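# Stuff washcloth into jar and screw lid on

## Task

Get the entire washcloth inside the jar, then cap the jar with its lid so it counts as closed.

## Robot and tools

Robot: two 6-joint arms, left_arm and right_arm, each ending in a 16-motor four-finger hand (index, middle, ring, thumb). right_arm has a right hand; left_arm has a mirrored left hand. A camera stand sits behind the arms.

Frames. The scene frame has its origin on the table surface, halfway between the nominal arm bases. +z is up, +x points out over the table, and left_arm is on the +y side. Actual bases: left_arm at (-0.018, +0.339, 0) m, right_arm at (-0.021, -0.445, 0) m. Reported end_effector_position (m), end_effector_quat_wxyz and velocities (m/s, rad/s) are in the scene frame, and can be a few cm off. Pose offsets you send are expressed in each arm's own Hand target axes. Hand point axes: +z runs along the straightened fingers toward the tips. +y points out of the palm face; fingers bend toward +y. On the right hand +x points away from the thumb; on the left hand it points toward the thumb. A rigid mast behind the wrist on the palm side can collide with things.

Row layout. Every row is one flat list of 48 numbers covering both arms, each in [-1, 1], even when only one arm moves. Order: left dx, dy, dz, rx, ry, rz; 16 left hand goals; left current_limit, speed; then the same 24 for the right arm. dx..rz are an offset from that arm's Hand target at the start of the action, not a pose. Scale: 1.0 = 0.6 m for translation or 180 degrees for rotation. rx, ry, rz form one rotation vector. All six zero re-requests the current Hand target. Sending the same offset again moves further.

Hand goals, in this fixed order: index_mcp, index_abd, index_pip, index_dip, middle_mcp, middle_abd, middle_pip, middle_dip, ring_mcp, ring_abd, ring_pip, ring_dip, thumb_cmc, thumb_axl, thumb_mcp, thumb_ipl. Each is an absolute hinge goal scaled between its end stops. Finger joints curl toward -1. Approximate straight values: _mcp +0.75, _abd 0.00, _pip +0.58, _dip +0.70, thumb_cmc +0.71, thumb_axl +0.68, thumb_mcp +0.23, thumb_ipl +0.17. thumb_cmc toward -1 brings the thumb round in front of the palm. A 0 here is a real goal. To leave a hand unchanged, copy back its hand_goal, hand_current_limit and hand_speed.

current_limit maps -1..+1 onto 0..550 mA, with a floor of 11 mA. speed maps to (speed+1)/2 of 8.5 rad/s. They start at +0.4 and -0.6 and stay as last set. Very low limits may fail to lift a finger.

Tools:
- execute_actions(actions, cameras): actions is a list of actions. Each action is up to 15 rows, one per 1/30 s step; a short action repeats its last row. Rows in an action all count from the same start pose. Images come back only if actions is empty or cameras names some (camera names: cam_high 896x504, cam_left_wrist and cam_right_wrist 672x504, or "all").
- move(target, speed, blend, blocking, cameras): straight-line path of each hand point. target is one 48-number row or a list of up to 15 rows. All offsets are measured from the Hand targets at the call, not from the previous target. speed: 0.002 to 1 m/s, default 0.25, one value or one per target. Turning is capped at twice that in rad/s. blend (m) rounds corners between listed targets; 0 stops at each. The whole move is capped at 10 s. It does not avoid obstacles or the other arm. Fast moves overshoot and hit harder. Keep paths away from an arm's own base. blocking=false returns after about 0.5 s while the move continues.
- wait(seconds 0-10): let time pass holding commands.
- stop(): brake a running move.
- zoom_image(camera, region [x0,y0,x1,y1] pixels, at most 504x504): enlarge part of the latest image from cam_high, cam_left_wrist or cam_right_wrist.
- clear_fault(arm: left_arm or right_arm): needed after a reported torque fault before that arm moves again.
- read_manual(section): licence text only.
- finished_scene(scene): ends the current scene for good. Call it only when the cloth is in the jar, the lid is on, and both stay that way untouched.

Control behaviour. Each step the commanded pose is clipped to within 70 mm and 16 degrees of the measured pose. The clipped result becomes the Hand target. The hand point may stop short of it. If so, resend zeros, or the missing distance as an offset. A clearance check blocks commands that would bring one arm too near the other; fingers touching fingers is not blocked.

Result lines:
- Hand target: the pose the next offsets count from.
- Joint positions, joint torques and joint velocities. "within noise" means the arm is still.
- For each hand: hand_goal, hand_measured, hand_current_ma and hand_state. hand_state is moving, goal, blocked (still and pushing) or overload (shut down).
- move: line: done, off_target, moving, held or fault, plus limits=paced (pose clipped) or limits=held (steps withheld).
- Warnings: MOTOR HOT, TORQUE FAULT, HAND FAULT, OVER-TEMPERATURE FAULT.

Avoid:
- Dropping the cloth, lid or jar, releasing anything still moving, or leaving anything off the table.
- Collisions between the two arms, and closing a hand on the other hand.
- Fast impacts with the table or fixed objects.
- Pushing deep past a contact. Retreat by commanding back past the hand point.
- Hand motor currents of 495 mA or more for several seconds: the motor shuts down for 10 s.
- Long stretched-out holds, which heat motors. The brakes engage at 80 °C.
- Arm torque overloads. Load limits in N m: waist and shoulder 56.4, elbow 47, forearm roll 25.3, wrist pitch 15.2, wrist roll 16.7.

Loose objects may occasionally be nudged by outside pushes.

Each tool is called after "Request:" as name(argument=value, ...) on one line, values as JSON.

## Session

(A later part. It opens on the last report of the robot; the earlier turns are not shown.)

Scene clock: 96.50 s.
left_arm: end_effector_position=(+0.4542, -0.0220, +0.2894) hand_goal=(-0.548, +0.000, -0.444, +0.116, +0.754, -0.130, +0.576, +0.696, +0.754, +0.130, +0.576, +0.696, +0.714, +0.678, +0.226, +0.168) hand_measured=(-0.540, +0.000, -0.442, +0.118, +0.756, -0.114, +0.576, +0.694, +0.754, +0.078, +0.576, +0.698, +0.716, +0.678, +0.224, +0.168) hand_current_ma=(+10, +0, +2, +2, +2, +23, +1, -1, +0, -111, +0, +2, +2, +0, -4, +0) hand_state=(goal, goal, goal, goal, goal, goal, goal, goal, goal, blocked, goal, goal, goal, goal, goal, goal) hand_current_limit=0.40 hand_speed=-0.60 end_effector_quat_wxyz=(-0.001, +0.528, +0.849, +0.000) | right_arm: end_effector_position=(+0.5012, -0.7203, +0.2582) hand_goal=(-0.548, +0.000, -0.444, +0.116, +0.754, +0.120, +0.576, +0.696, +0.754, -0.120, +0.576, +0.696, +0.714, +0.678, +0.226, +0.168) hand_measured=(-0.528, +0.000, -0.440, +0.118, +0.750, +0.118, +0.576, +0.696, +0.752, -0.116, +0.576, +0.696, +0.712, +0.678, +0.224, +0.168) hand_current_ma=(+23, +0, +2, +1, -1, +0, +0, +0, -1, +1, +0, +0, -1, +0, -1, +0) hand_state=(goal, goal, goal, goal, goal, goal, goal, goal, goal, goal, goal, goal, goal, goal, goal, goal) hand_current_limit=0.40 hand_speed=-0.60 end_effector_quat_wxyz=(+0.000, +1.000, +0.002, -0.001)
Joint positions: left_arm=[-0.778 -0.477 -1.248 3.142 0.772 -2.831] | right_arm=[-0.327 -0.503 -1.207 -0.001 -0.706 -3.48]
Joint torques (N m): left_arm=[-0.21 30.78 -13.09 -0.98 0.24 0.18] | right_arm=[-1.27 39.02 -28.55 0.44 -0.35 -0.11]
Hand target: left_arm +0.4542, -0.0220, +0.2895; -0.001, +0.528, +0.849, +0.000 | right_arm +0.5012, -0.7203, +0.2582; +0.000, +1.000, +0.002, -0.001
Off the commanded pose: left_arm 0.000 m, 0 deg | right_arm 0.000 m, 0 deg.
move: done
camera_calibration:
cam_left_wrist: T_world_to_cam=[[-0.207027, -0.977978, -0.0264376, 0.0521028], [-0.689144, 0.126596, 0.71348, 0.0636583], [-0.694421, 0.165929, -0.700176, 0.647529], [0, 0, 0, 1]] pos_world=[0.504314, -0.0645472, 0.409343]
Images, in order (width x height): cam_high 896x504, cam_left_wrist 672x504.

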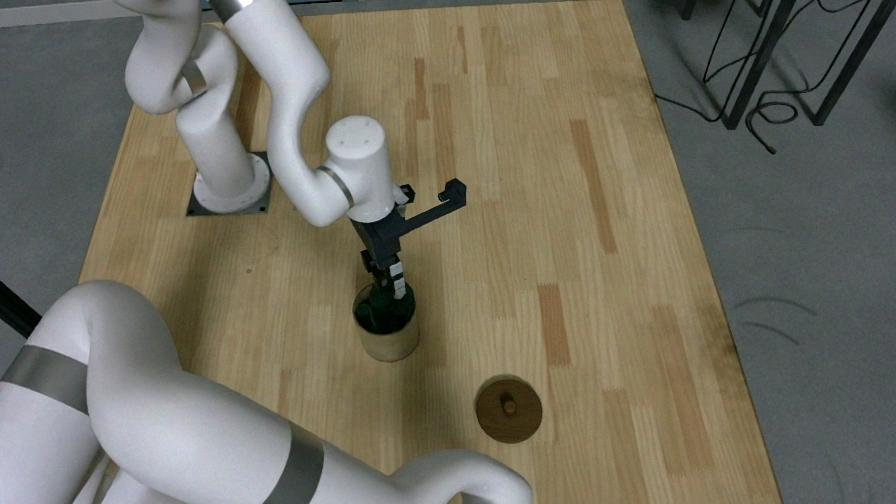

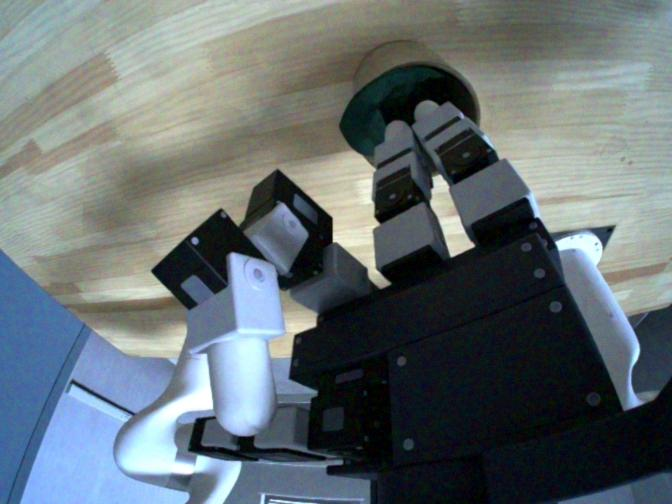

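Request:
move(target=[[0.1285,-0.0078,0,0,0,0,-0.548,0,-0.445,0.116,0.754,-0.13,0.576,0.696,0.754,0.13,0.576,0.696,0.714,0.678,0.226,0.168,0.4,-0.6, 0,0,0,0,0,0,-0.548,0,-0.445,0.116,0.754,0.12,0.576,0.696,0.754,-0.12,0.576,0.696,0.714,0.678,0.226,0.168,0.4,-0.6],[0.1285,-0.0078,0.0473,0,0,0,-0.548,0,-0.445,0.116,0.754,-0.13,0.576,0.696,0.754,0.13,0.576,0.696,0.714,0.678,0.226,0.168,0.4,-0.6, 0,0,0,0,0,0,-0.548,0,-0.445,0.116,0.754,0.12,0.576,0.696,0.754,-0.12,0.576,0.696,0.714,0.678,0.226,0.168,0.4,-0.6],[0.0493,-0.034,0.0473,0,0,0,-0.548,0,-0.445,0.116,0.754,-0.13,0.576,0.696,0.754,0.13,0.576,0.696,0.714,0.678,0.226,0.168,0.4,-0.6, 0,0,0,0,0,0,-0.548,0,-0.445,0.116,0.754,0.12,0.576,0.696,0.754,-0.12,0.576,0.696,0.714,0.678,0.226,0.168,0.4,-0.6],[0.0493,-0.034,0.1623,0,0,0,-0.548,0,-0.445,0.116,0.754,-0.13,0.576,0.696,0.754,0.13,0.576,0.696,0.714,0.678,0.226,0.168,0.4,-0.6, 0,0,0,0,0,0,-0.548,0,-0.445,0.116,0.754,0.12,0.576,0.696,0.754,-0.12,0.576,0.696,0.714,0.678,0.226,0.168,0.4,-0.6],[0.0493,-0.034,0,0,0,0,-0.548,0,-0.445,0.116,0.754,-0.13,0.576,0.696,0.754,0.13,0.576,0.696,0.714,0.678,0.226,0.168,0.4,-0.6, 0,0,0,0,0,0,-0.548,0,-0.445,0.116,0.754,0.12,0.576,0.696,0.754,-0.12,0.576,0.696,0.714,0.678,0.226,0.168,0.4,-0.6]], speed=[0.15,0.1,0.1,0.1,0.15], blend=[0.01,0.004,0.01,0,0], cameras=["cam_high","cam_left_wrist"])

Request:
zoom_image(camera="cam_left_wrist", region=[250, 0, 540, 220])

Request:
zoom_image(camera="cam_high", region=[300, 200, 480, 400])

Scene clock: 104.17 s.
left_arm: end_effector_position=(+0.4228, -0.0045, +0.2895) hand_goal=(-0.548, +0.000, -0.444, +0.116, +0.754, -0.130, +0.576, +0.696, +0.754, +0.130, +0.576, +0.696, +0.714, +0.678, +0.226, +0.168) hand_measured=(-0.540, +0.000, -0.442, +0.118, +0.758, -0.106, +0.576, +0.694, +0.754, +0.086, +0.578, +0.698, +0.716, +0.678, +0.222, +0.168) hand_current_ma=(+11, +0, +2, +2, +3, +40, +0, -2, +0, -86, +1, +2, +2, +0, -4, +0) hand_state=(goal, goal, goal, goal, goal, blocked, goal, goal, goal, blocked, goal, goal, goal, goal, goal, goal) hand_current_limit=0.40 hand_speed=-0.60 end_effector_quat_wxyz=(-0.001, +0.528, +0.849, +0.000) | right_arm: end_effector_position=(+0.5012, -0.7203, +0.2582) hand_goal=(-0.548, +0.000, -0.444, +0.116, +0.754, +0.120, +0.576, +0.696, +0.754, -0.120, +0.576, +0.696, +0.714, +0.678, +0.226, +0.168) hand_measured=(-0.528, +0.000, -0.440, +0.118, +0.750, +0.118, +0.576, +0.696, +0.752, -0.116, +0.576, +0.696, +0.712, +0.678, +0.224, +0.168) hand_current_ma=(+23, +0, +2, +1, -1, +0, +0, +0, -1, +1, +0, +0, -1, +0, -1, +0) hand_state=(goal, goal, goal, goal, goal, goal, goal, goal, goal, goal, goal, goal, goal, goal, goal, goal) hand_current_limit=0.40 hand_speed=-0.60 end_effector_quat_wxyz=(+0.000, +1.000, +0.002, -0.001)
Joint positions: left_arm=[-0.797 -0.399 -1.138 3.142 0.74 -2.85] | right_arm=[-0.327 -0.503 -1.207 -0.001 -0.706 -3.48]
Joint torques (N m): left_arm=[-2.61 29.03 -13.28 -0.46 0.21 0.45] | right_arm=[-1.13 39.35 -28.46 0.7 -0.32 -0.11]
Hand target: left_arm +0.4228, -0.0045, +0.2895; -0.001, +0.528, +0.849, +0.000 | right_arm +0.5012, -0.7203, +0.2582; +0.000, +1.000, +0.002, -0.001
Off the commanded pose: left_arm 0.000 m, 0 deg | right_arm 0.000 m, 0 deg.
move: done
camera_calibration:
cam_left_wrist: T_world_to_cam=[[-0.207011, -0.977982, -0.0264232, 0.062724], [-0.689096, 0.126584, 0.713528, 0.0398297], [-0.694473, 0.165917, -0.700128, 0.622894], [0, 0, 0, 1]] pos_world=[0.473014, -0.0470473, 0.409343]
Images, in order (width x height): cam_high 896x504, cam_left_wrist 672x504.

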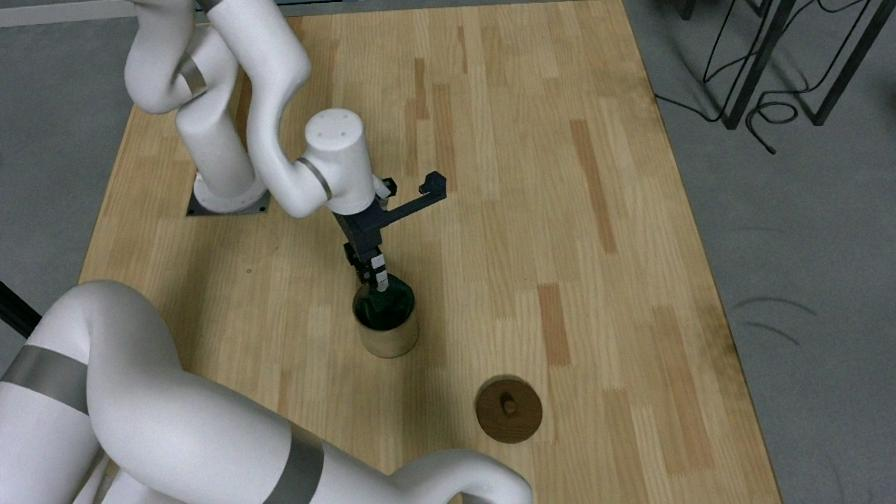

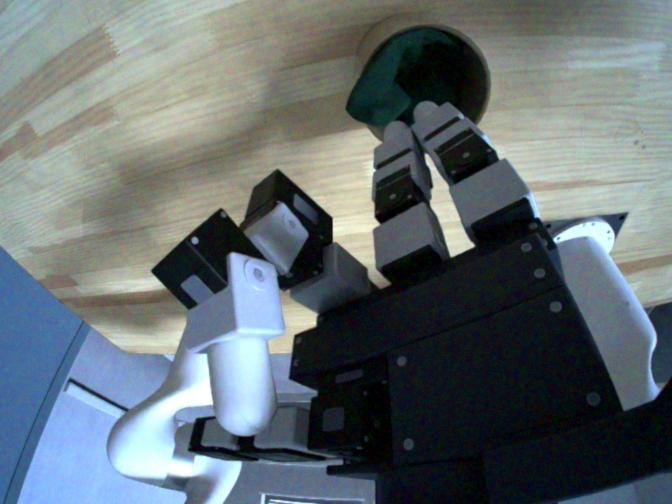

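Scaled by 1.738 from the camera's 672x504 image, which has a finer 960x720 frame.

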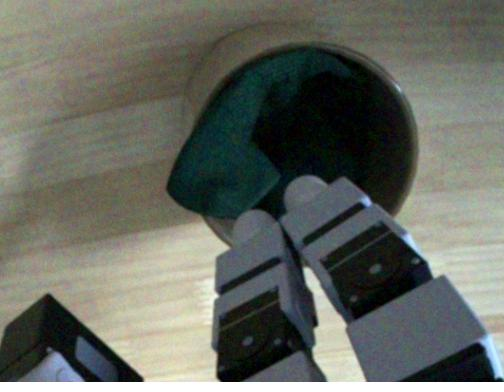

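Scaled by 2.520.

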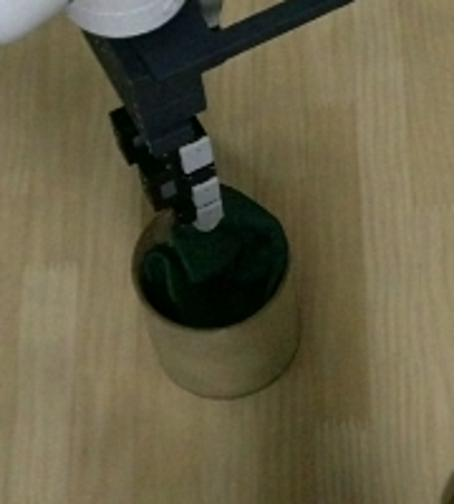

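Request:
move(target=[[0.0645,0.0267,0,0,0,0,-0.548,0,-0.445,0.116,0.754,0.14,0.576,0.696,0.754,-0.14,0.576,0.696,0.714,0.678,0.226,0.168,0.4,-0.6, 0,0,0,0,0,0,-0.548,0,-0.445,0.116,0.754,0.12,0.576,0.696,0.754,-0.12,0.576,0.696,0.714,0.678,0.226,0.168,0.4,-0.6],[0.0645,0.0267,0.051,0,0,0,-0.548,0,-0.445,0.116,0.754,0.14,0.576,0.696,0.754,-0.14,0.576,0.696,0.714,0.678,0.226,0.168,0.4,-0.6, 0,0,0,0,0,0,-0.548,0,-0.445,0.116,0.754,0.12,0.576,0.696,0.754,-0.12,0.576,0.696,0.714,0.678,0.226,0.168,0.4,-0.6]], speed=[0.1,0.08], cameras=["cam_high","cam_left_wrist"])

Request:
zoom_image(camera="cam_left_wrist", region=[250, 0, 540, 220])

Request:
zoom_image(camera="cam_high", region=[300, 200, 480, 400])

Scene clock: 110.33 s.
left_arm: end_effector_position=(+0.4200, +0.0373, +0.2590) hand_goal=(-0.548, +0.000, -0.444, +0.116, +0.754, +0.140, +0.576, +0.696, +0.754, -0.140, +0.576, +0.696, +0.714, +0.678, +0.226, +0.168) hand_measured=(-0.540, +0.000, -0.442, +0.118, +0.756, +0.136, +0.576, +0.694, +0.754, -0.136, +0.578, +0.698, +0.716, +0.678, +0.222, +0.168) hand_current_ma=(+11, +0, +2, +2, +1, -3, +0, -2, +0, +4, +1, +2, +2, +0, -4, +0) hand_state=(goal, goal, goal, goal, goal, goal, goal, goal, goal, goal, goal, goal, goal, goal, goal, goal) hand_current_limit=0.40 hand_speed=-0.60 end_effector_quat_wxyz=(-0.001, +0.528, +0.849, +0.000) | right_arm: end_effector_position=(+0.5012, -0.7203, +0.2582) hand_goal=(-0.548, +0.000, -0.444, +0.116, +0.754, +0.120, +0.576, +0.696, +0.754, -0.120, +0.576, +0.696, +0.714, +0.678, +0.226, +0.168) hand_measured=(-0.528, +0.000, -0.440, +0.118, +0.750, +0.118, +0.576, +0.696, +0.752, -0.116, +0.576, +0.696, +0.712, +0.678, +0.224, +0.168) hand_current_ma=(+23, +0, +2, +1, -1, +0, +0, +0, -1, +1, +0, +0, -1, +0, -1, +0) hand_state=(goal, goal, goal, goal, goal, goal, goal, goal, goal, goal, goal, goal, goal, goal, goal, goal) hand_current_limit=0.40 hand_speed=-0.60 end_effector_quat_wxyz=(+0.000, +1.000, +0.002, -0.001)
Joint positions: left_arm=[-0.746 -0.369 -1.018 3.142 0.65 -2.799] | right_arm=[-0.327 -0.503 -1.207 -0.001 -0.706 -3.48]
Joint torques (N m): left_arm=[1.75 24.78 -11.75 -0.43 -0.37 -0.02] | right_arm=[0.23 38.57 -28.4 0.68 -0.38 -0.07]
Hand target: left_arm +0.4200, +0.0373, +0.2590; -0.001, +0.528, +0.849, +0.000 | right_arm +0.5012, -0.7203, +0.2582; +0.000, +1.000, +0.002, -0.001
Off the commanded pose: left_arm 0.000 m, 0 deg | right_arm 0.000 m, 0 deg.
move: done
camera_calibration:
cam_left_wrist: T_world_to_cam=[[-0.207091, -0.977966, -0.0263703, 0.102236], [-0.689124, 0.126688, 0.713484, 0.0544024], [-0.694422, 0.165929, -0.700176, 0.592654], [0, 0, 0, 1]] pos_world=[0.470214, -0.00524708, 0.378843]
Images, in order (width x height): cam_high 896x504, cam_left_wrist 672x504.

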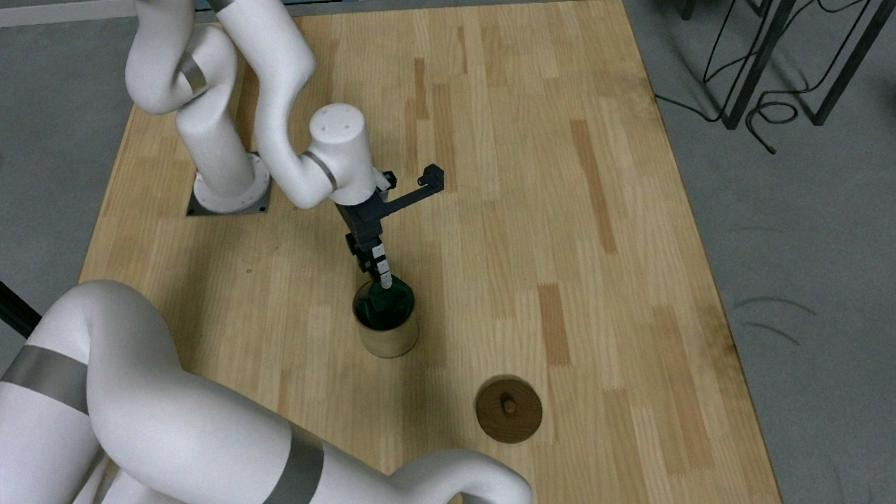

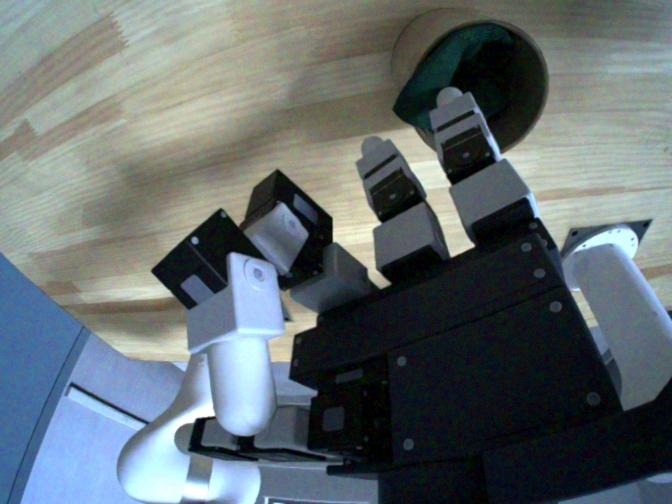

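Scaled by 1.738 from the camera's 672x504 image, which has a finer 960x720 frame.

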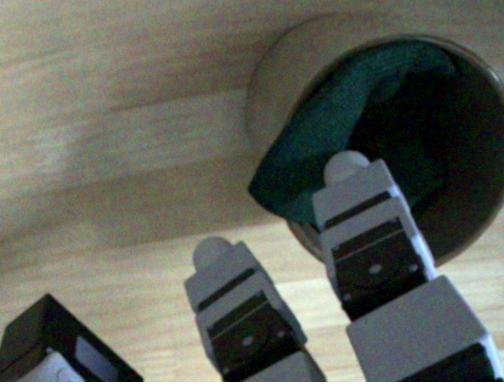

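Scaled by 2.520.

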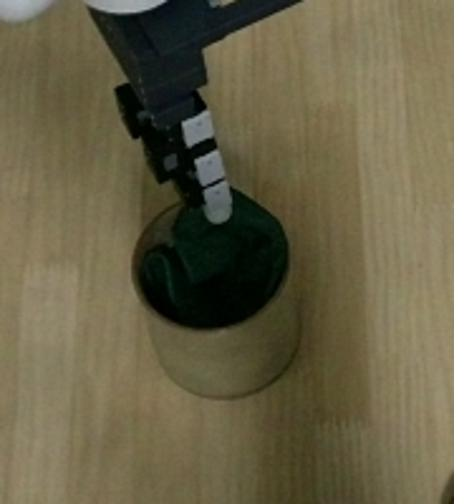

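Request:
execute_actions(actions=[])

Scene clock: 114.80 s.
left_arm: end_effector_position=(+0.4200, +0.0373, +0.2590) hand_goal=(-0.548, +0.000, -0.444, +0.116, +0.754, +0.140, +0.576, +0.696, +0.754, -0.140, +0.576, +0.696, +0.714, +0.678, +0.226, +0.168) hand_measured=(-0.540, +0.000, -0.442, +0.118, +0.756, +0.136, +0.576, +0.694, +0.754, -0.136, +0.578, +0.698, +0.716, +0.678, +0.222, +0.168) hand_current_ma=(+11, +0, +2, +2, +1, -3, +0, -2, +0, +4, +1, +2, +2, +0, -4, +0) hand_state=(goal, goal, goal, goal, goal, goal, goal, goal, goal, goal, goal, goal, goal, goal, goal, goal) hand_current_limit=0.40 hand_speed=-0.60 end_effector_quat_wxyz=(-0.001, +0.528, +0.849, +0.000) | right_arm: end_effector_position=(+0.5012, -0.7203, +0.2582) hand_goal=(-0.548, +0.000, -0.444, +0.116, +0.754, +0.120, +0.576, +0.696, +0.754, -0.120, +0.576, +0.696, +0.714, +0.678, +0.226, +0.168) hand_measured=(-0.528, +0.000, -0.440, +0.118, +0.750, +0.118, +0.576, +0.696, +0.752, -0.116, +0.576, +0.696, +0.712, +0.678, +0.224, +0.168) hand_current_ma=(+23, +0, +2, +1, -1, +0, +0, +0, -1, +1, +0, +0, -1, +0, -1, +0) hand_state=(goal, goal, goal, goal, goal, goal, goal, goal, goal, goal, goal, goal, goal, goal, goal, goal) hand_current_limit=0.40 hand_speed=-0.60 end_effector_quat_wxyz=(+0.000, +1.000, +0.002, -0.001)
Joint positions: left_arm=[-0.746 -0.369 -1.018 3.142 0.65 -2.799] | right_arm=[-0.327 -0.503 -1.207 -0.001 -0.706 -3.48]
Joint velocities: within noise
Joint torques (N m): left_arm=[3.33 23.98 -11.19 -0.28 -0.41 -0.1] | right_arm=[-0.41 39.93 -28.72 0.63 -0.35 -0.1]
Motor temperatures (°C): left_arm=[25 27 33 27 35 30] | right_arm=[32 25 33 27 30 32]
Hand target: left_arm +0.4200, +0.0373, +0.2590; -0.001, +0.528, +0.849, +0.000 | right_arm +0.5012, -0.7203, +0.2582; +0.000, +1.000, +0.002, -0.001
Off the commanded pose: left_arm 0.000 m, 0 deg | right_arm 0.000 m, 0 deg.
camera_calibration:
cam_left_wrist: T_world_to_cam=[[-0.207091, -0.977966, -0.0263703, 0.102236], [-0.689124, 0.126688, 0.713484, 0.0544024], [-0.694422, 0.165929, -0.700176, 0.592654], [0, 0, 0, 1]] pos_world=[0.470214, -0.00524708, 0.378843]
cam_right_wrist: T_world_to_cam=[[-0.755254, -0.655089, -0.0212143, -0.0582227], [-0.467423, 0.515639, 0.718075, 0.380884], [-0.459464, 0.552245, -0.695643, 0.938], [0, 0, 0, 1]] pos_world=[0.565039, -0.752545, 0.377774]

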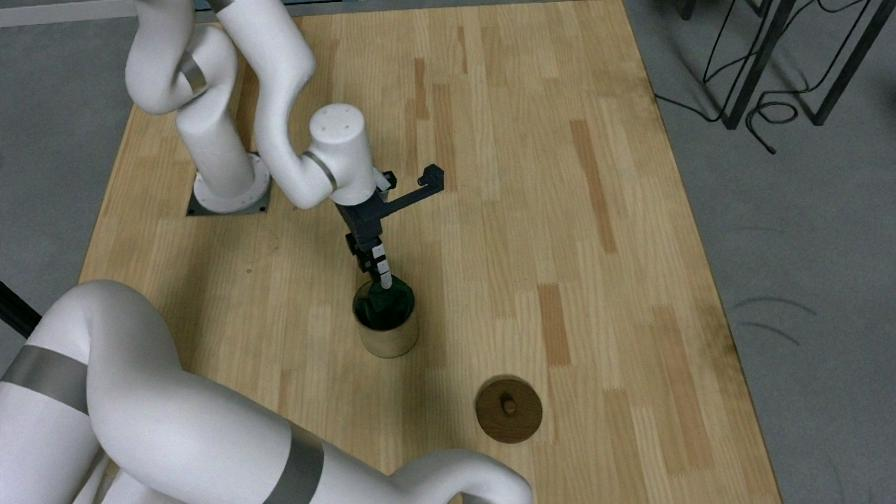

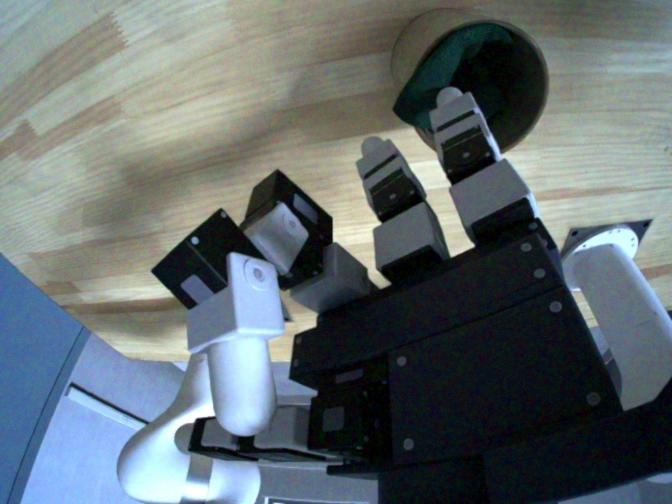

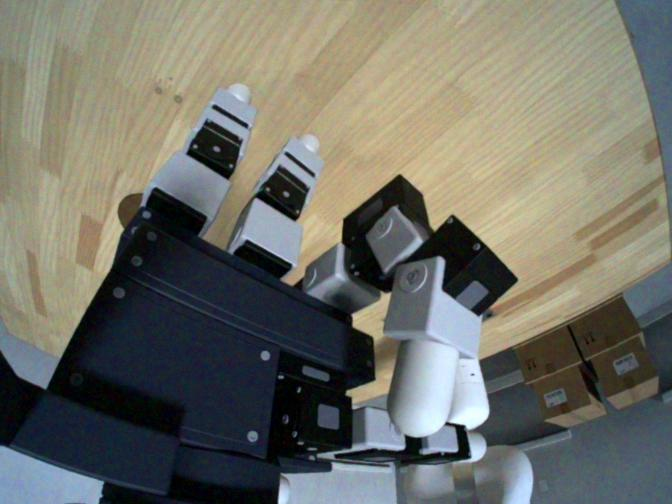

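Request:
zoom_image(camera="cam_left_wrist", region=[320, 0, 600, 210])

Request:
zoom_image(camera="cam_high", region=[320, 230, 460, 370])

Scaled by 1.800 from the camera's 672x504 image, which has a finer 960x720 frame.

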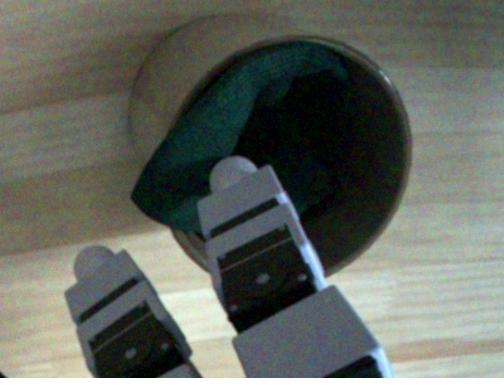

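Scaled by 3.600.

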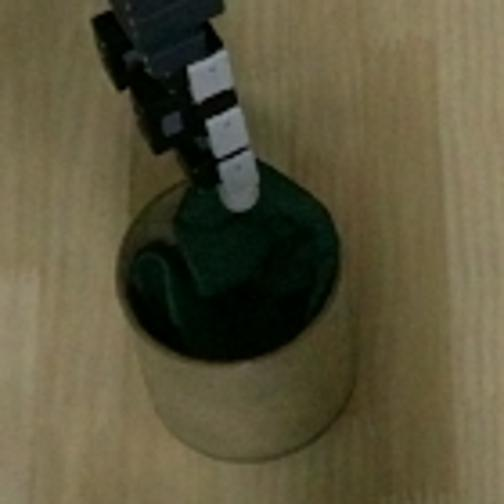

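Request:
move(target=[-0.0162,0.0329,0.004,0,0,0,-0.548,0,-0.445,0.116,0.754,0.14,0.576,0.696,0.754,-0.14,0.576,0.696,0.714,0.678,0.226,0.168,0.4,-0.6,0,0,0,0,0,0,-0.548,0,-0.445,0.116,0.754,0.12,0.576,0.696,0.754,-0.12,0.576,0.696,0.714,0.678,0.226,0.168,0.4,-0.6], speed=0.1, cameras=["cam_high","cam_left_wrist"])

Request:
zoom_image(camera="cam_left_wrist", region=[320, 0, 600, 210])

Request:
zoom_image(camera="cam_high", region=[320, 230, 460, 370])

Scene clock: 122.70 s.
left_arm: end_effector_position=(+0.4420, +0.0373, +0.2566) hand_goal=(-0.548, +0.000, -0.444, +0.116, +0.754, +0.140, +0.576, +0.696, +0.754, -0.140, +0.576, +0.696, +0.714, +0.678, +0.226, +0.168) hand_measured=(-0.540, +0.000, -0.442, +0.118, +0.756, +0.136, +0.576, +0.694, +0.754, -0.136, +0.578, +0.698, +0.716, +0.678, +0.222, +0.168) hand_current_ma=(+11, +0, +2, +2, +1, -3, +0, -2, +0, +4, +1, +2, +2, +0, -4, +0) hand_state=(goal, goal, goal, goal, goal, goal, goal, goal, goal, goal, goal, goal, goal, goal, goal, goal) hand_current_limit=0.40 hand_speed=-0.60 end_effector_quat_wxyz=(-0.001, +0.528, +0.849, +0.000) | right_arm: end_effector_position=(+0.5012, -0.7203, +0.2582) hand_goal=(-0.548, +0.000, -0.444, +0.116, +0.754, +0.120, +0.576, +0.696, +0.754, -0.120, +0.576, +0.696, +0.714, +0.678, +0.226, +0.168) hand_measured=(-0.528, +0.000, -0.440, +0.118, +0.750, +0.118, +0.576, +0.696, +0.752, -0.116, +0.576, +0.696, +0.712, +0.678, +0.224, +0.168) hand_current_ma=(+23, +0, +2, +1, -1, +0, +0, +0, -1, +1, +0, +0, -1, +0, -1, +0) hand_state=(goal, goal, goal, goal, goal, goal, goal, goal, goal, goal, goal, goal, goal, goal, goal, goal) hand_current_limit=0.40 hand_speed=-0.60 end_effector_quat_wxyz=(+0.000, +1.000, +0.002, -0.001)
Joint positions: left_arm=[-0.717 -0.407 -1.065 3.142 0.659 -2.77] | right_arm=[-0.327 -0.503 -1.207 -0.001 -0.706 -3.48]
Joint torques (N m): left_arm=[3.26 24.12 -12.99 -1.16 0.15 0.44] | right_arm=[-0.28 38.96 -28.31 0.66 -0.3 -0.07]
Hand target: left_arm +0.4420, +0.0373, +0.2566; -0.001, +0.528, +0.849, +0.000 | right_arm +0.5012, -0.7203, +0.2582; +0.000, +1.000, +0.002, -0.001
Off the commanded pose: left_arm 0.000 m, 0 deg | right_arm 0.000 m, 0 deg.
move: done
camera_calibration:
cam_left_wrist: T_world_to_cam=[[-0.207091, -0.977966, -0.0263703, 0.106708], [-0.689124, 0.126688, 0.713484, 0.0712066], [-0.694422, 0.165929, -0.700176, 0.606182], [0, 0, 0, 1]] pos_world=[0.492114, -0.00524708, 0.376443]
Images, in order (width x height): cam_high 896x504, cam_left_wrist 672x504.

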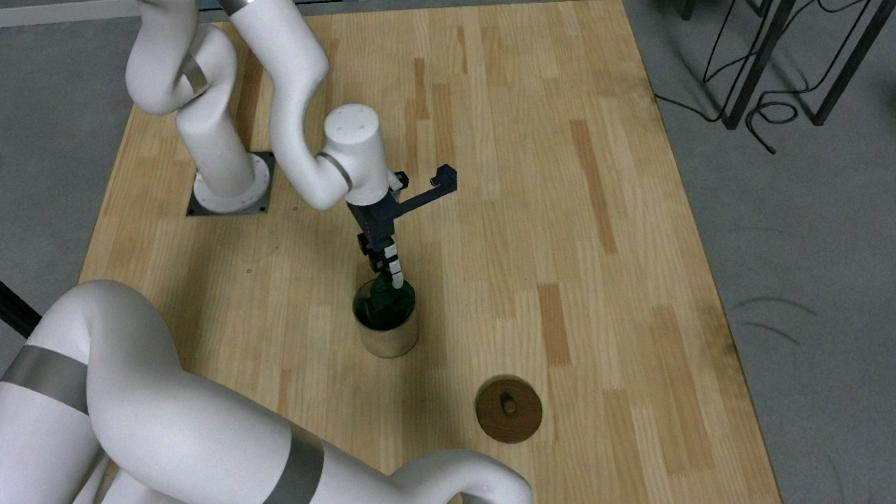

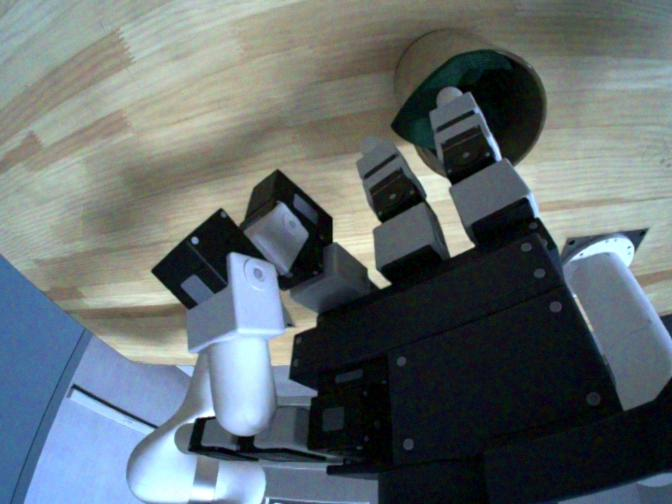

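Scaled by 1.800 from the camera's 672x504 image, which has a finer 960x720 frame.

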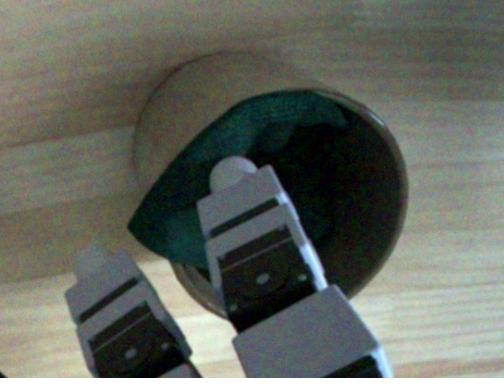

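Scaled by 3.600.

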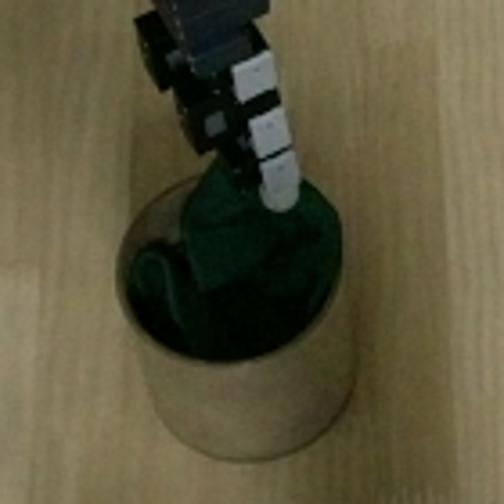

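Request:
move(target=[0,0,0,0,0,0,-0.548,0,-0.445,0.116,0.754,-0.28,0.576,0.696,0.754,0.28,0.576,0.696,0.714,0.678,0.226,0.168,0.7,-0.85,0,0,0,0,0,0,-0.548,0,-0.445,0.116,0.754,0.12,0.576,0.696,0.754,-0.12,0.576,0.696,0.714,0.678,0.226,0.168,0.4,-0.6], speed=0.1, cameras=["cam_high","cam_left_wrist"])

Request:
zoom_image(camera="cam_left_wrist", region=[320, 0, 600, 210])

Request:
zoom_image(camera="cam_high", region=[320, 230, 460, 370])

Scene clock: 125.53 s.
left_arm: end_effector_position=(+0.4420, +0.0373, +0.2566) hand_goal=(-0.548, +0.000, -0.444, +0.116, +0.754, -0.280, +0.576, +0.696, +0.754, +0.280, +0.576, +0.696, +0.714, +0.678, +0.226, +0.168) hand_measured=(-0.540, +0.000, -0.442, +0.118, +0.756, -0.106, +0.576, +0.694, +0.754, +0.098, +0.578, +0.698, +0.716, +0.678, +0.222, +0.168) hand_current_ma=(+11, +0, +2, +2, +1, +467, +0, -2, +0, -467, +1, +2, +2, +0, -4, +0) hand_state=(goal, goal, goal, goal, goal, blocked, goal, goal, goal, blocked, goal, goal, goal, goal, goal, goal) hand_current_limit=0.70 hand_speed=-0.85 end_effector_quat_wxyz=(-0.001, +0.528, +0.849, +0.000) | right_arm: end_effector_position=(+0.5012, -0.7203, +0.2582) hand_goal=(-0.548, +0.000, -0.444, +0.116, +0.754, +0.120, +0.576, +0.696, +0.754, -0.120, +0.576, +0.696, +0.714, +0.678, +0.226, +0.168) hand_measured=(-0.528, +0.000, -0.440, +0.118, +0.750, +0.118, +0.576, +0.696, +0.752, -0.116, +0.576, +0.696, +0.712, +0.678, +0.224, +0.168) hand_current_ma=(+23, +0, +2, +1, -1, +0, +0, +0, -1, +1, +0, +0, -1, +0, -1, +0) hand_state=(goal, goal, goal, goal, goal, goal, goal, goal, goal, goal, goal, goal, goal, goal, goal, goal) hand_current_limit=0.40 hand_speed=-0.60 end_effector_quat_wxyz=(+0.000, +1.000, +0.002, -0.001)
Joint positions: left_arm=[-0.717 -0.407 -1.065 3.142 0.659 -2.77] | right_arm=[-0.327 -0.503 -1.207 -0.001 -0.706 -3.48]
Joint torques (N m): left_arm=[2.82 23.95 -12.95 -0.86 0.11 0.23] | right_arm=[-0.04 40.3 -28.53 0.31 -0.42 0]
Hand target: left_arm +0.4420, +0.0373, +0.2566; -0.001, +0.528, +0.849, +0.000 | right_arm +0.5012, -0.7203, +0.2582; +0.000, +1.000, +0.002, -0.001
Off the commanded pose: left_arm 0.000 m, 0 deg | right_arm 0.000 m, 0 deg.
move: done
camera_calibration:
cam_left_wrist: T_world_to_cam=[[-0.207091, -0.977966, -0.0263703, 0.106729], [-0.689124, 0.126688, 0.713484, 0.0712755], [-0.694422, 0.165929, -0.700176, 0.606251], [0, 0, 0, 1]] pos_world=[0.492214, -0.00524708, 0.376443]
Images, in order (width x height): cam_high 896x504, cam_left_wrist 672x504.

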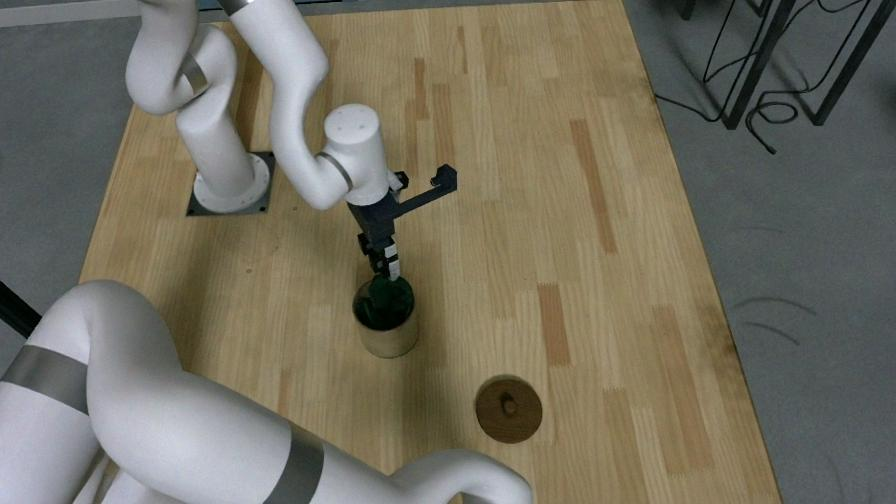

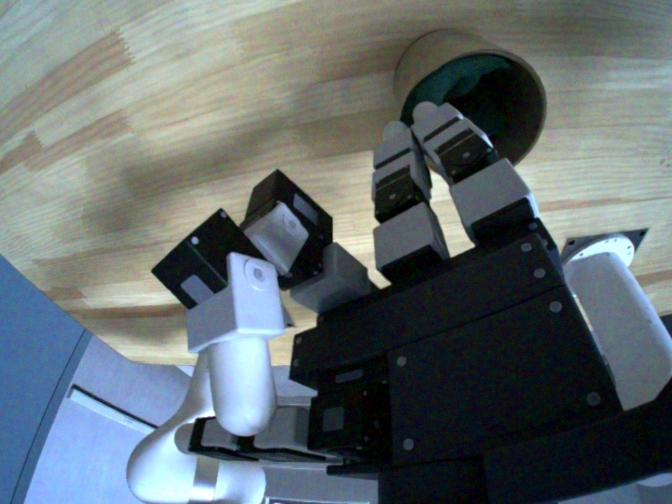

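Scaled by 1.800 from the camera's 672x504 image, which has a finer 960x720 frame.

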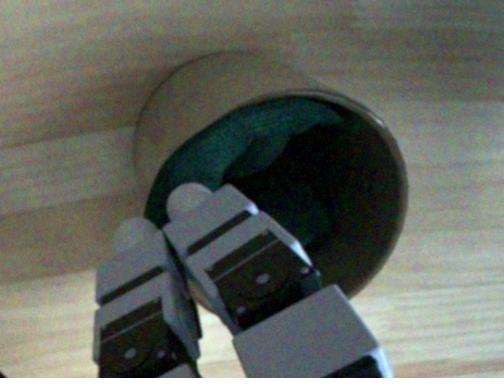

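Scaled by 3.600.

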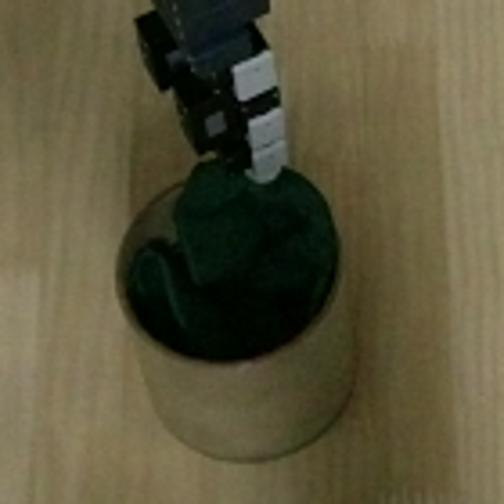

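Request:
move(target=[0,0,-0.1,0,0,0,-0.548,0,-0.445,0.116,0.754,-0.28,0.576,0.696,0.754,0.28,0.576,0.696,0.714,0.678,0.226,0.168,0.7,-0.85,0,0,0,0,0,0,-0.548,0,-0.445,0.116,0.754,0.12,0.576,0.696,0.754,-0.12,0.576,0.696,0.714,0.678,0.226,0.168,0.4,-0.6], speed=0.15, cameras=["cam_high","cam_left_wrist"])

Request:
zoom_image(camera="cam_left_wrist", region=[320, 0, 600, 210])

Request:
zoom_image(camera="cam_high", region=[320, 230, 460, 370])

Scene clock: 127.47 s.
left_arm: end_effector_position=(+0.4421, +0.0373, +0.3165) hand_goal=(-0.548, +0.000, -0.444, +0.116, +0.754, -0.280, +0.576, +0.696, +0.754, +0.280, +0.576, +0.696, +0.714, +0.678, +0.226, +0.168) hand_measured=(-0.540, +0.000, -0.442, +0.118, +0.756, -0.106, +0.576, +0.694, +0.754, +0.098, +0.578, +0.698, +0.716, +0.678, +0.222, +0.168) hand_current_ma=(+11, +0, +2, +2, +1, +467, +0, -2, +0, -467, +1, +2, +2, +0, -4, +0) hand_state=(goal, goal, goal, goal, goal, blocked, goal, goal, goal, blocked, goal, goal, goal, goal, goal, goal) hand_current_limit=0.70 hand_speed=-0.85 end_effector_quat_wxyz=(-0.001, +0.528, +0.849, +0.000) | right_arm: end_effector_position=(+0.5012, -0.7203, +0.2582) hand_goal=(-0.548, +0.000, -0.444, +0.116, +0.754, +0.120, +0.576, +0.696, +0.754, -0.120, +0.576, +0.696, +0.714, +0.678, +0.226, +0.168) hand_measured=(-0.528, +0.000, -0.440, +0.118, +0.750, +0.118, +0.576, +0.696, +0.752, -0.116, +0.576, +0.696, +0.712, +0.678, +0.224, +0.168) hand_current_ma=(+23, +0, +2, +1, -1, +0, +0, +0, -1, +1, +0, +0, -1, +0, -1, +0) hand_state=(goal, goal, goal, goal, goal, goal, goal, goal, goal, goal, goal, goal, goal, goal, goal, goal) hand_current_limit=0.40 hand_speed=-0.60 end_effector_quat_wxyz=(+0.000, +1.000, +0.002, -0.001)
Joint positions: left_arm=[-0.717 -0.331 -1.114 3.142 0.784 -2.77] | right_arm=[-0.327 -0.503 -1.207 -0.001 -0.706 -3.48]
Joint torques (N m): left_arm=[-1.38 26.04 -14.17 -1.1 0.24 0.29] | right_arm=[-0.04 40.06 -28.43 0.34 -0.36 0]
Hand target: left_arm +0.4421, +0.0372, +0.3166; -0.001, +0.528, +0.849, +0.000 | right_arm +0.5012, -0.7203, +0.2582; +0.000, +1.000, +0.002, -0.001
Off the commanded pose: left_arm 0.000 m, 0 deg | right_arm 0.000 m, 0 deg.
move: done
camera_calibration:
cam_left_wrist: T_world_to_cam=[[-0.207027, -0.977978, -0.0264376, 0.108306], [-0.689144, 0.126596, 0.71348, 0.0285485], [-0.694421, 0.165929, -0.700176, 0.648191], [0, 0, 0, 1]] pos_world=[0.492214, -0.00524724, 0.436343]
Images, in order (width x height): cam_high 896x504, cam_left_wrist 672x504.

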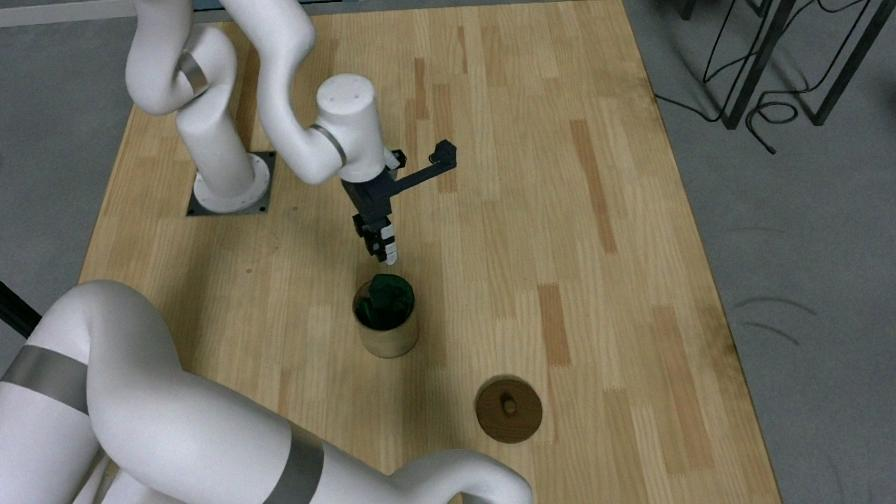

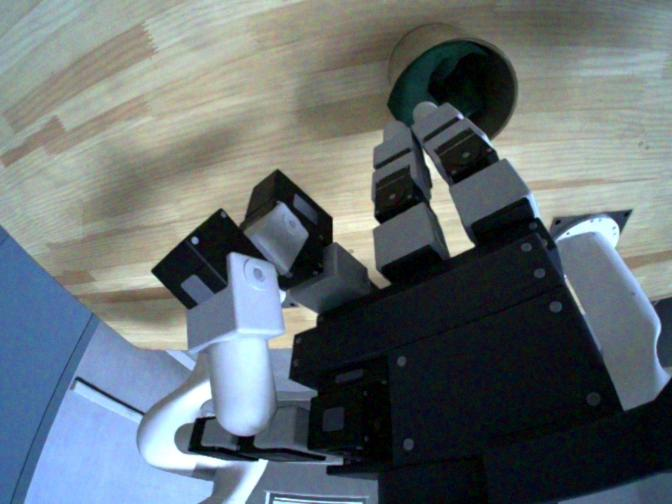

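Scaled by 1.800 from the camera's 672x504 image, which has a finer 960x720 frame.

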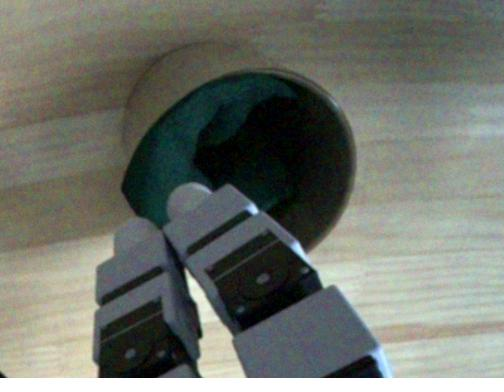

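Scaled by 3.600.

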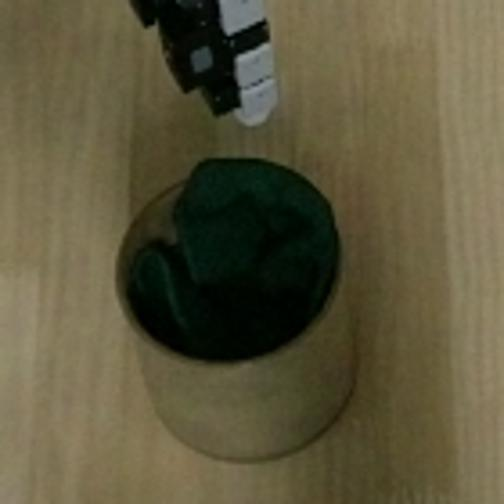

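Request:
move(target=[[0.0353,0.0305,0,0,0,0,-0.548,0,-0.445,0.116,0.754,-0.13,0.576,0.696,0.754,0.13,0.576,0.696,0.714,0.678,0.226,0.168,0.5,-0.7,0,0,0,0,0,0,-0.548,0,-0.445,0.116,0.754,0.12,0.576,0.696,0.754,-0.12,0.576,0.696,0.714,0.678,0.226,0.168,0.4,-0.6],[0.0353,0.0305,0.0983,0,0,0,-0.548,0,-0.445,0.116,0.754,-0.13,0.576,0.696,0.754,0.13,0.576,0.696,0.714,0.678,0.226,0.168,0.5,-0.7,0,0,0,0,0,0,-0.548,0,-0.445,0.116,0.754,0.12,0.576,0.696,0.754,-0.12,0.576,0.696,0.714,0.678,0.226,0.168,0.4,-0.6],[-0.0455,-0.0243,0.0983,0,0,0,-0.548,0,-0.445,0.116,0.754,-0.13,0.576,0.696,0.754,0.13,0.576,0.696,0.714,0.678,0.226,0.168,0.5,-0.7,0,0,0,0,0,0,-0.548,0,-0.445,0.116,0.754,0.12,0.576,0.696,0.754,-0.12,0.576,0.696,0.714,0.678,0.226,0.168,0.4,-0.6]], speed=[0.15,0.15,0.07], blend=[0.01,0,0], cameras=["cam_high","cam_left_wrist"])

Request:
zoom_image(camera="cam_left_wrist", region=[320, 0, 600, 210])

Request:
zoom_image(camera="cam_high", region=[320, 230, 460, 370])

Scene clock: 134.13 s.
left_arm: end_effector_position=(+0.4411, +0.0064, +0.2576) hand_goal=(-0.548, +0.000, -0.444, +0.116, +0.754, -0.130, +0.576, +0.696, +0.754, +0.130, +0.576, +0.696, +0.714, +0.678, +0.226, +0.168) hand_measured=(-0.540, +0.000, -0.442, +0.118, +0.754, -0.096, +0.576, +0.694, +0.754, +0.092, +0.578, +0.698, +0.716, +0.678, +0.222, +0.168) hand_current_ma=(+11, +0, +2, +2, +1, +60, +0, -2, +0, -72, +1, +2, +2, +0, -4, +0) hand_state=(goal, goal, goal, goal, goal, blocked, goal, goal, goal, blocked, goal, goal, goal, goal, goal, goal) hand_current_limit=0.50 hand_speed=-0.70 end_effector_quat_wxyz=(-0.001, +0.528, +0.849, +0.000) | right_arm: end_effector_position=(+0.5012, -0.7203, +0.2582) hand_goal=(-0.548, +0.000, -0.444, +0.116, +0.754, +0.120, +0.576, +0.696, +0.754, -0.120, +0.576, +0.696, +0.714, +0.678, +0.226, +0.168) hand_measured=(-0.528, +0.000, -0.440, +0.118, +0.750, +0.118, +0.576, +0.696, +0.752, -0.116, +0.576, +0.696, +0.712, +0.678, +0.224, +0.168) hand_current_ma=(+23, +0, +2, +1, -1, +0, +0, +0, -1, +1, +0, +0, -1, +0, -1, +0) hand_state=(goal, goal, goal, goal, goal, goal, goal, goal, goal, goal, goal, goal, goal, goal, goal, goal) hand_current_limit=0.40 hand_speed=-0.60 end_effector_quat_wxyz=(+0.000, +1.000, +0.002, -0.001)
Joint positions: left_arm=[-0.76 -0.451 -1.13 3.142 0.68 -2.812] | right_arm=[-0.327 -0.503 -1.207 -0.001 -0.706 -3.48]
Joint torques (N m): left_arm=[-1.57 26.31 -13.04 -0.49 0.08 -0.04] | right_arm=[-0.27 39.83 -28.54 0.54 -0.32 -0.02]
Hand target: left_arm +0.4411, +0.0064, +0.2575; -0.001, +0.528, +0.849, +0.000 | right_arm +0.5012, -0.7203, +0.2582; +0.000, +1.000, +0.002, -0.001
Off the commanded pose: left_arm 0.000 m, 0 deg | right_arm 0.000 m, 0 deg.
move: done
camera_calibration:
cam_left_wrist: T_world_to_cam=[[-0.207091, -0.977966, -0.0263703, 0.0763289], [-0.689124, 0.126688, 0.713484, 0.0737875], [-0.694422, 0.165929, -0.700176, 0.611384], [0, 0, 0, 1]] pos_world=[0.491214, -0.0361471, 0.377443]
Images, in order (width x height): cam_high 896x504, cam_left_wrist 672x504.

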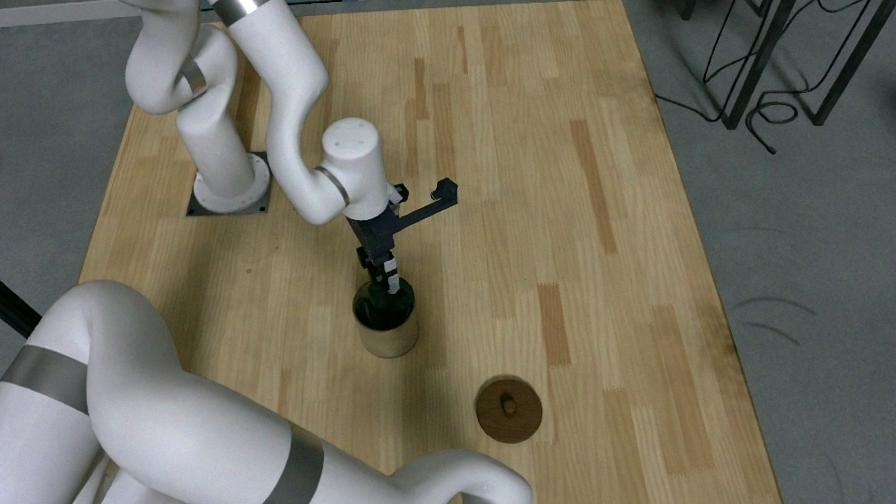

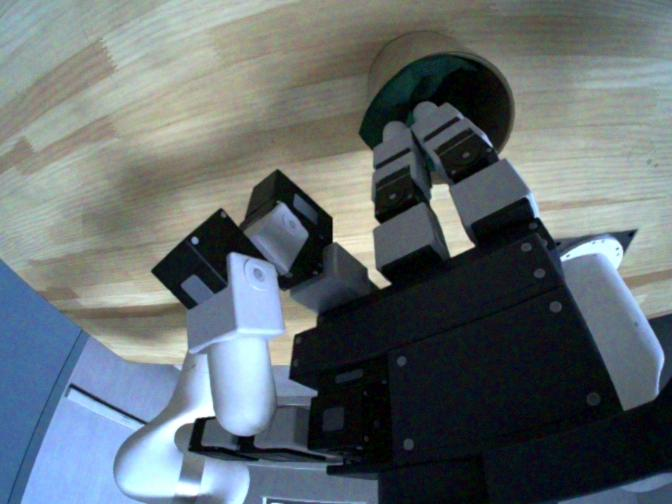

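Scaled by 1.800 from the camera's 672x504 image, which has a finer 960x720 frame.

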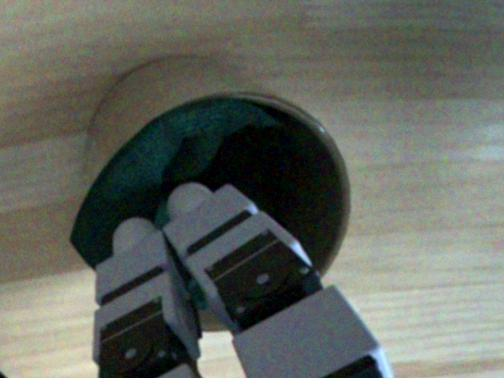

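Scaled by 3.600.

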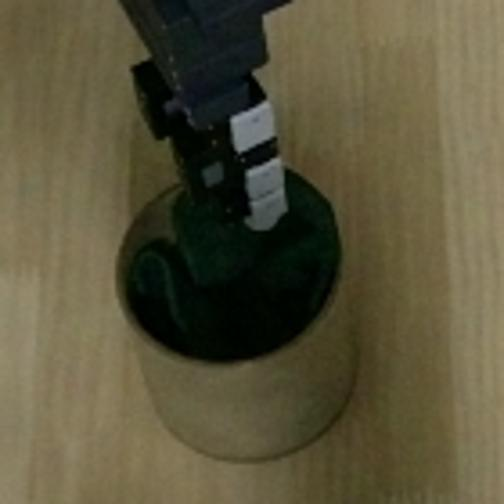

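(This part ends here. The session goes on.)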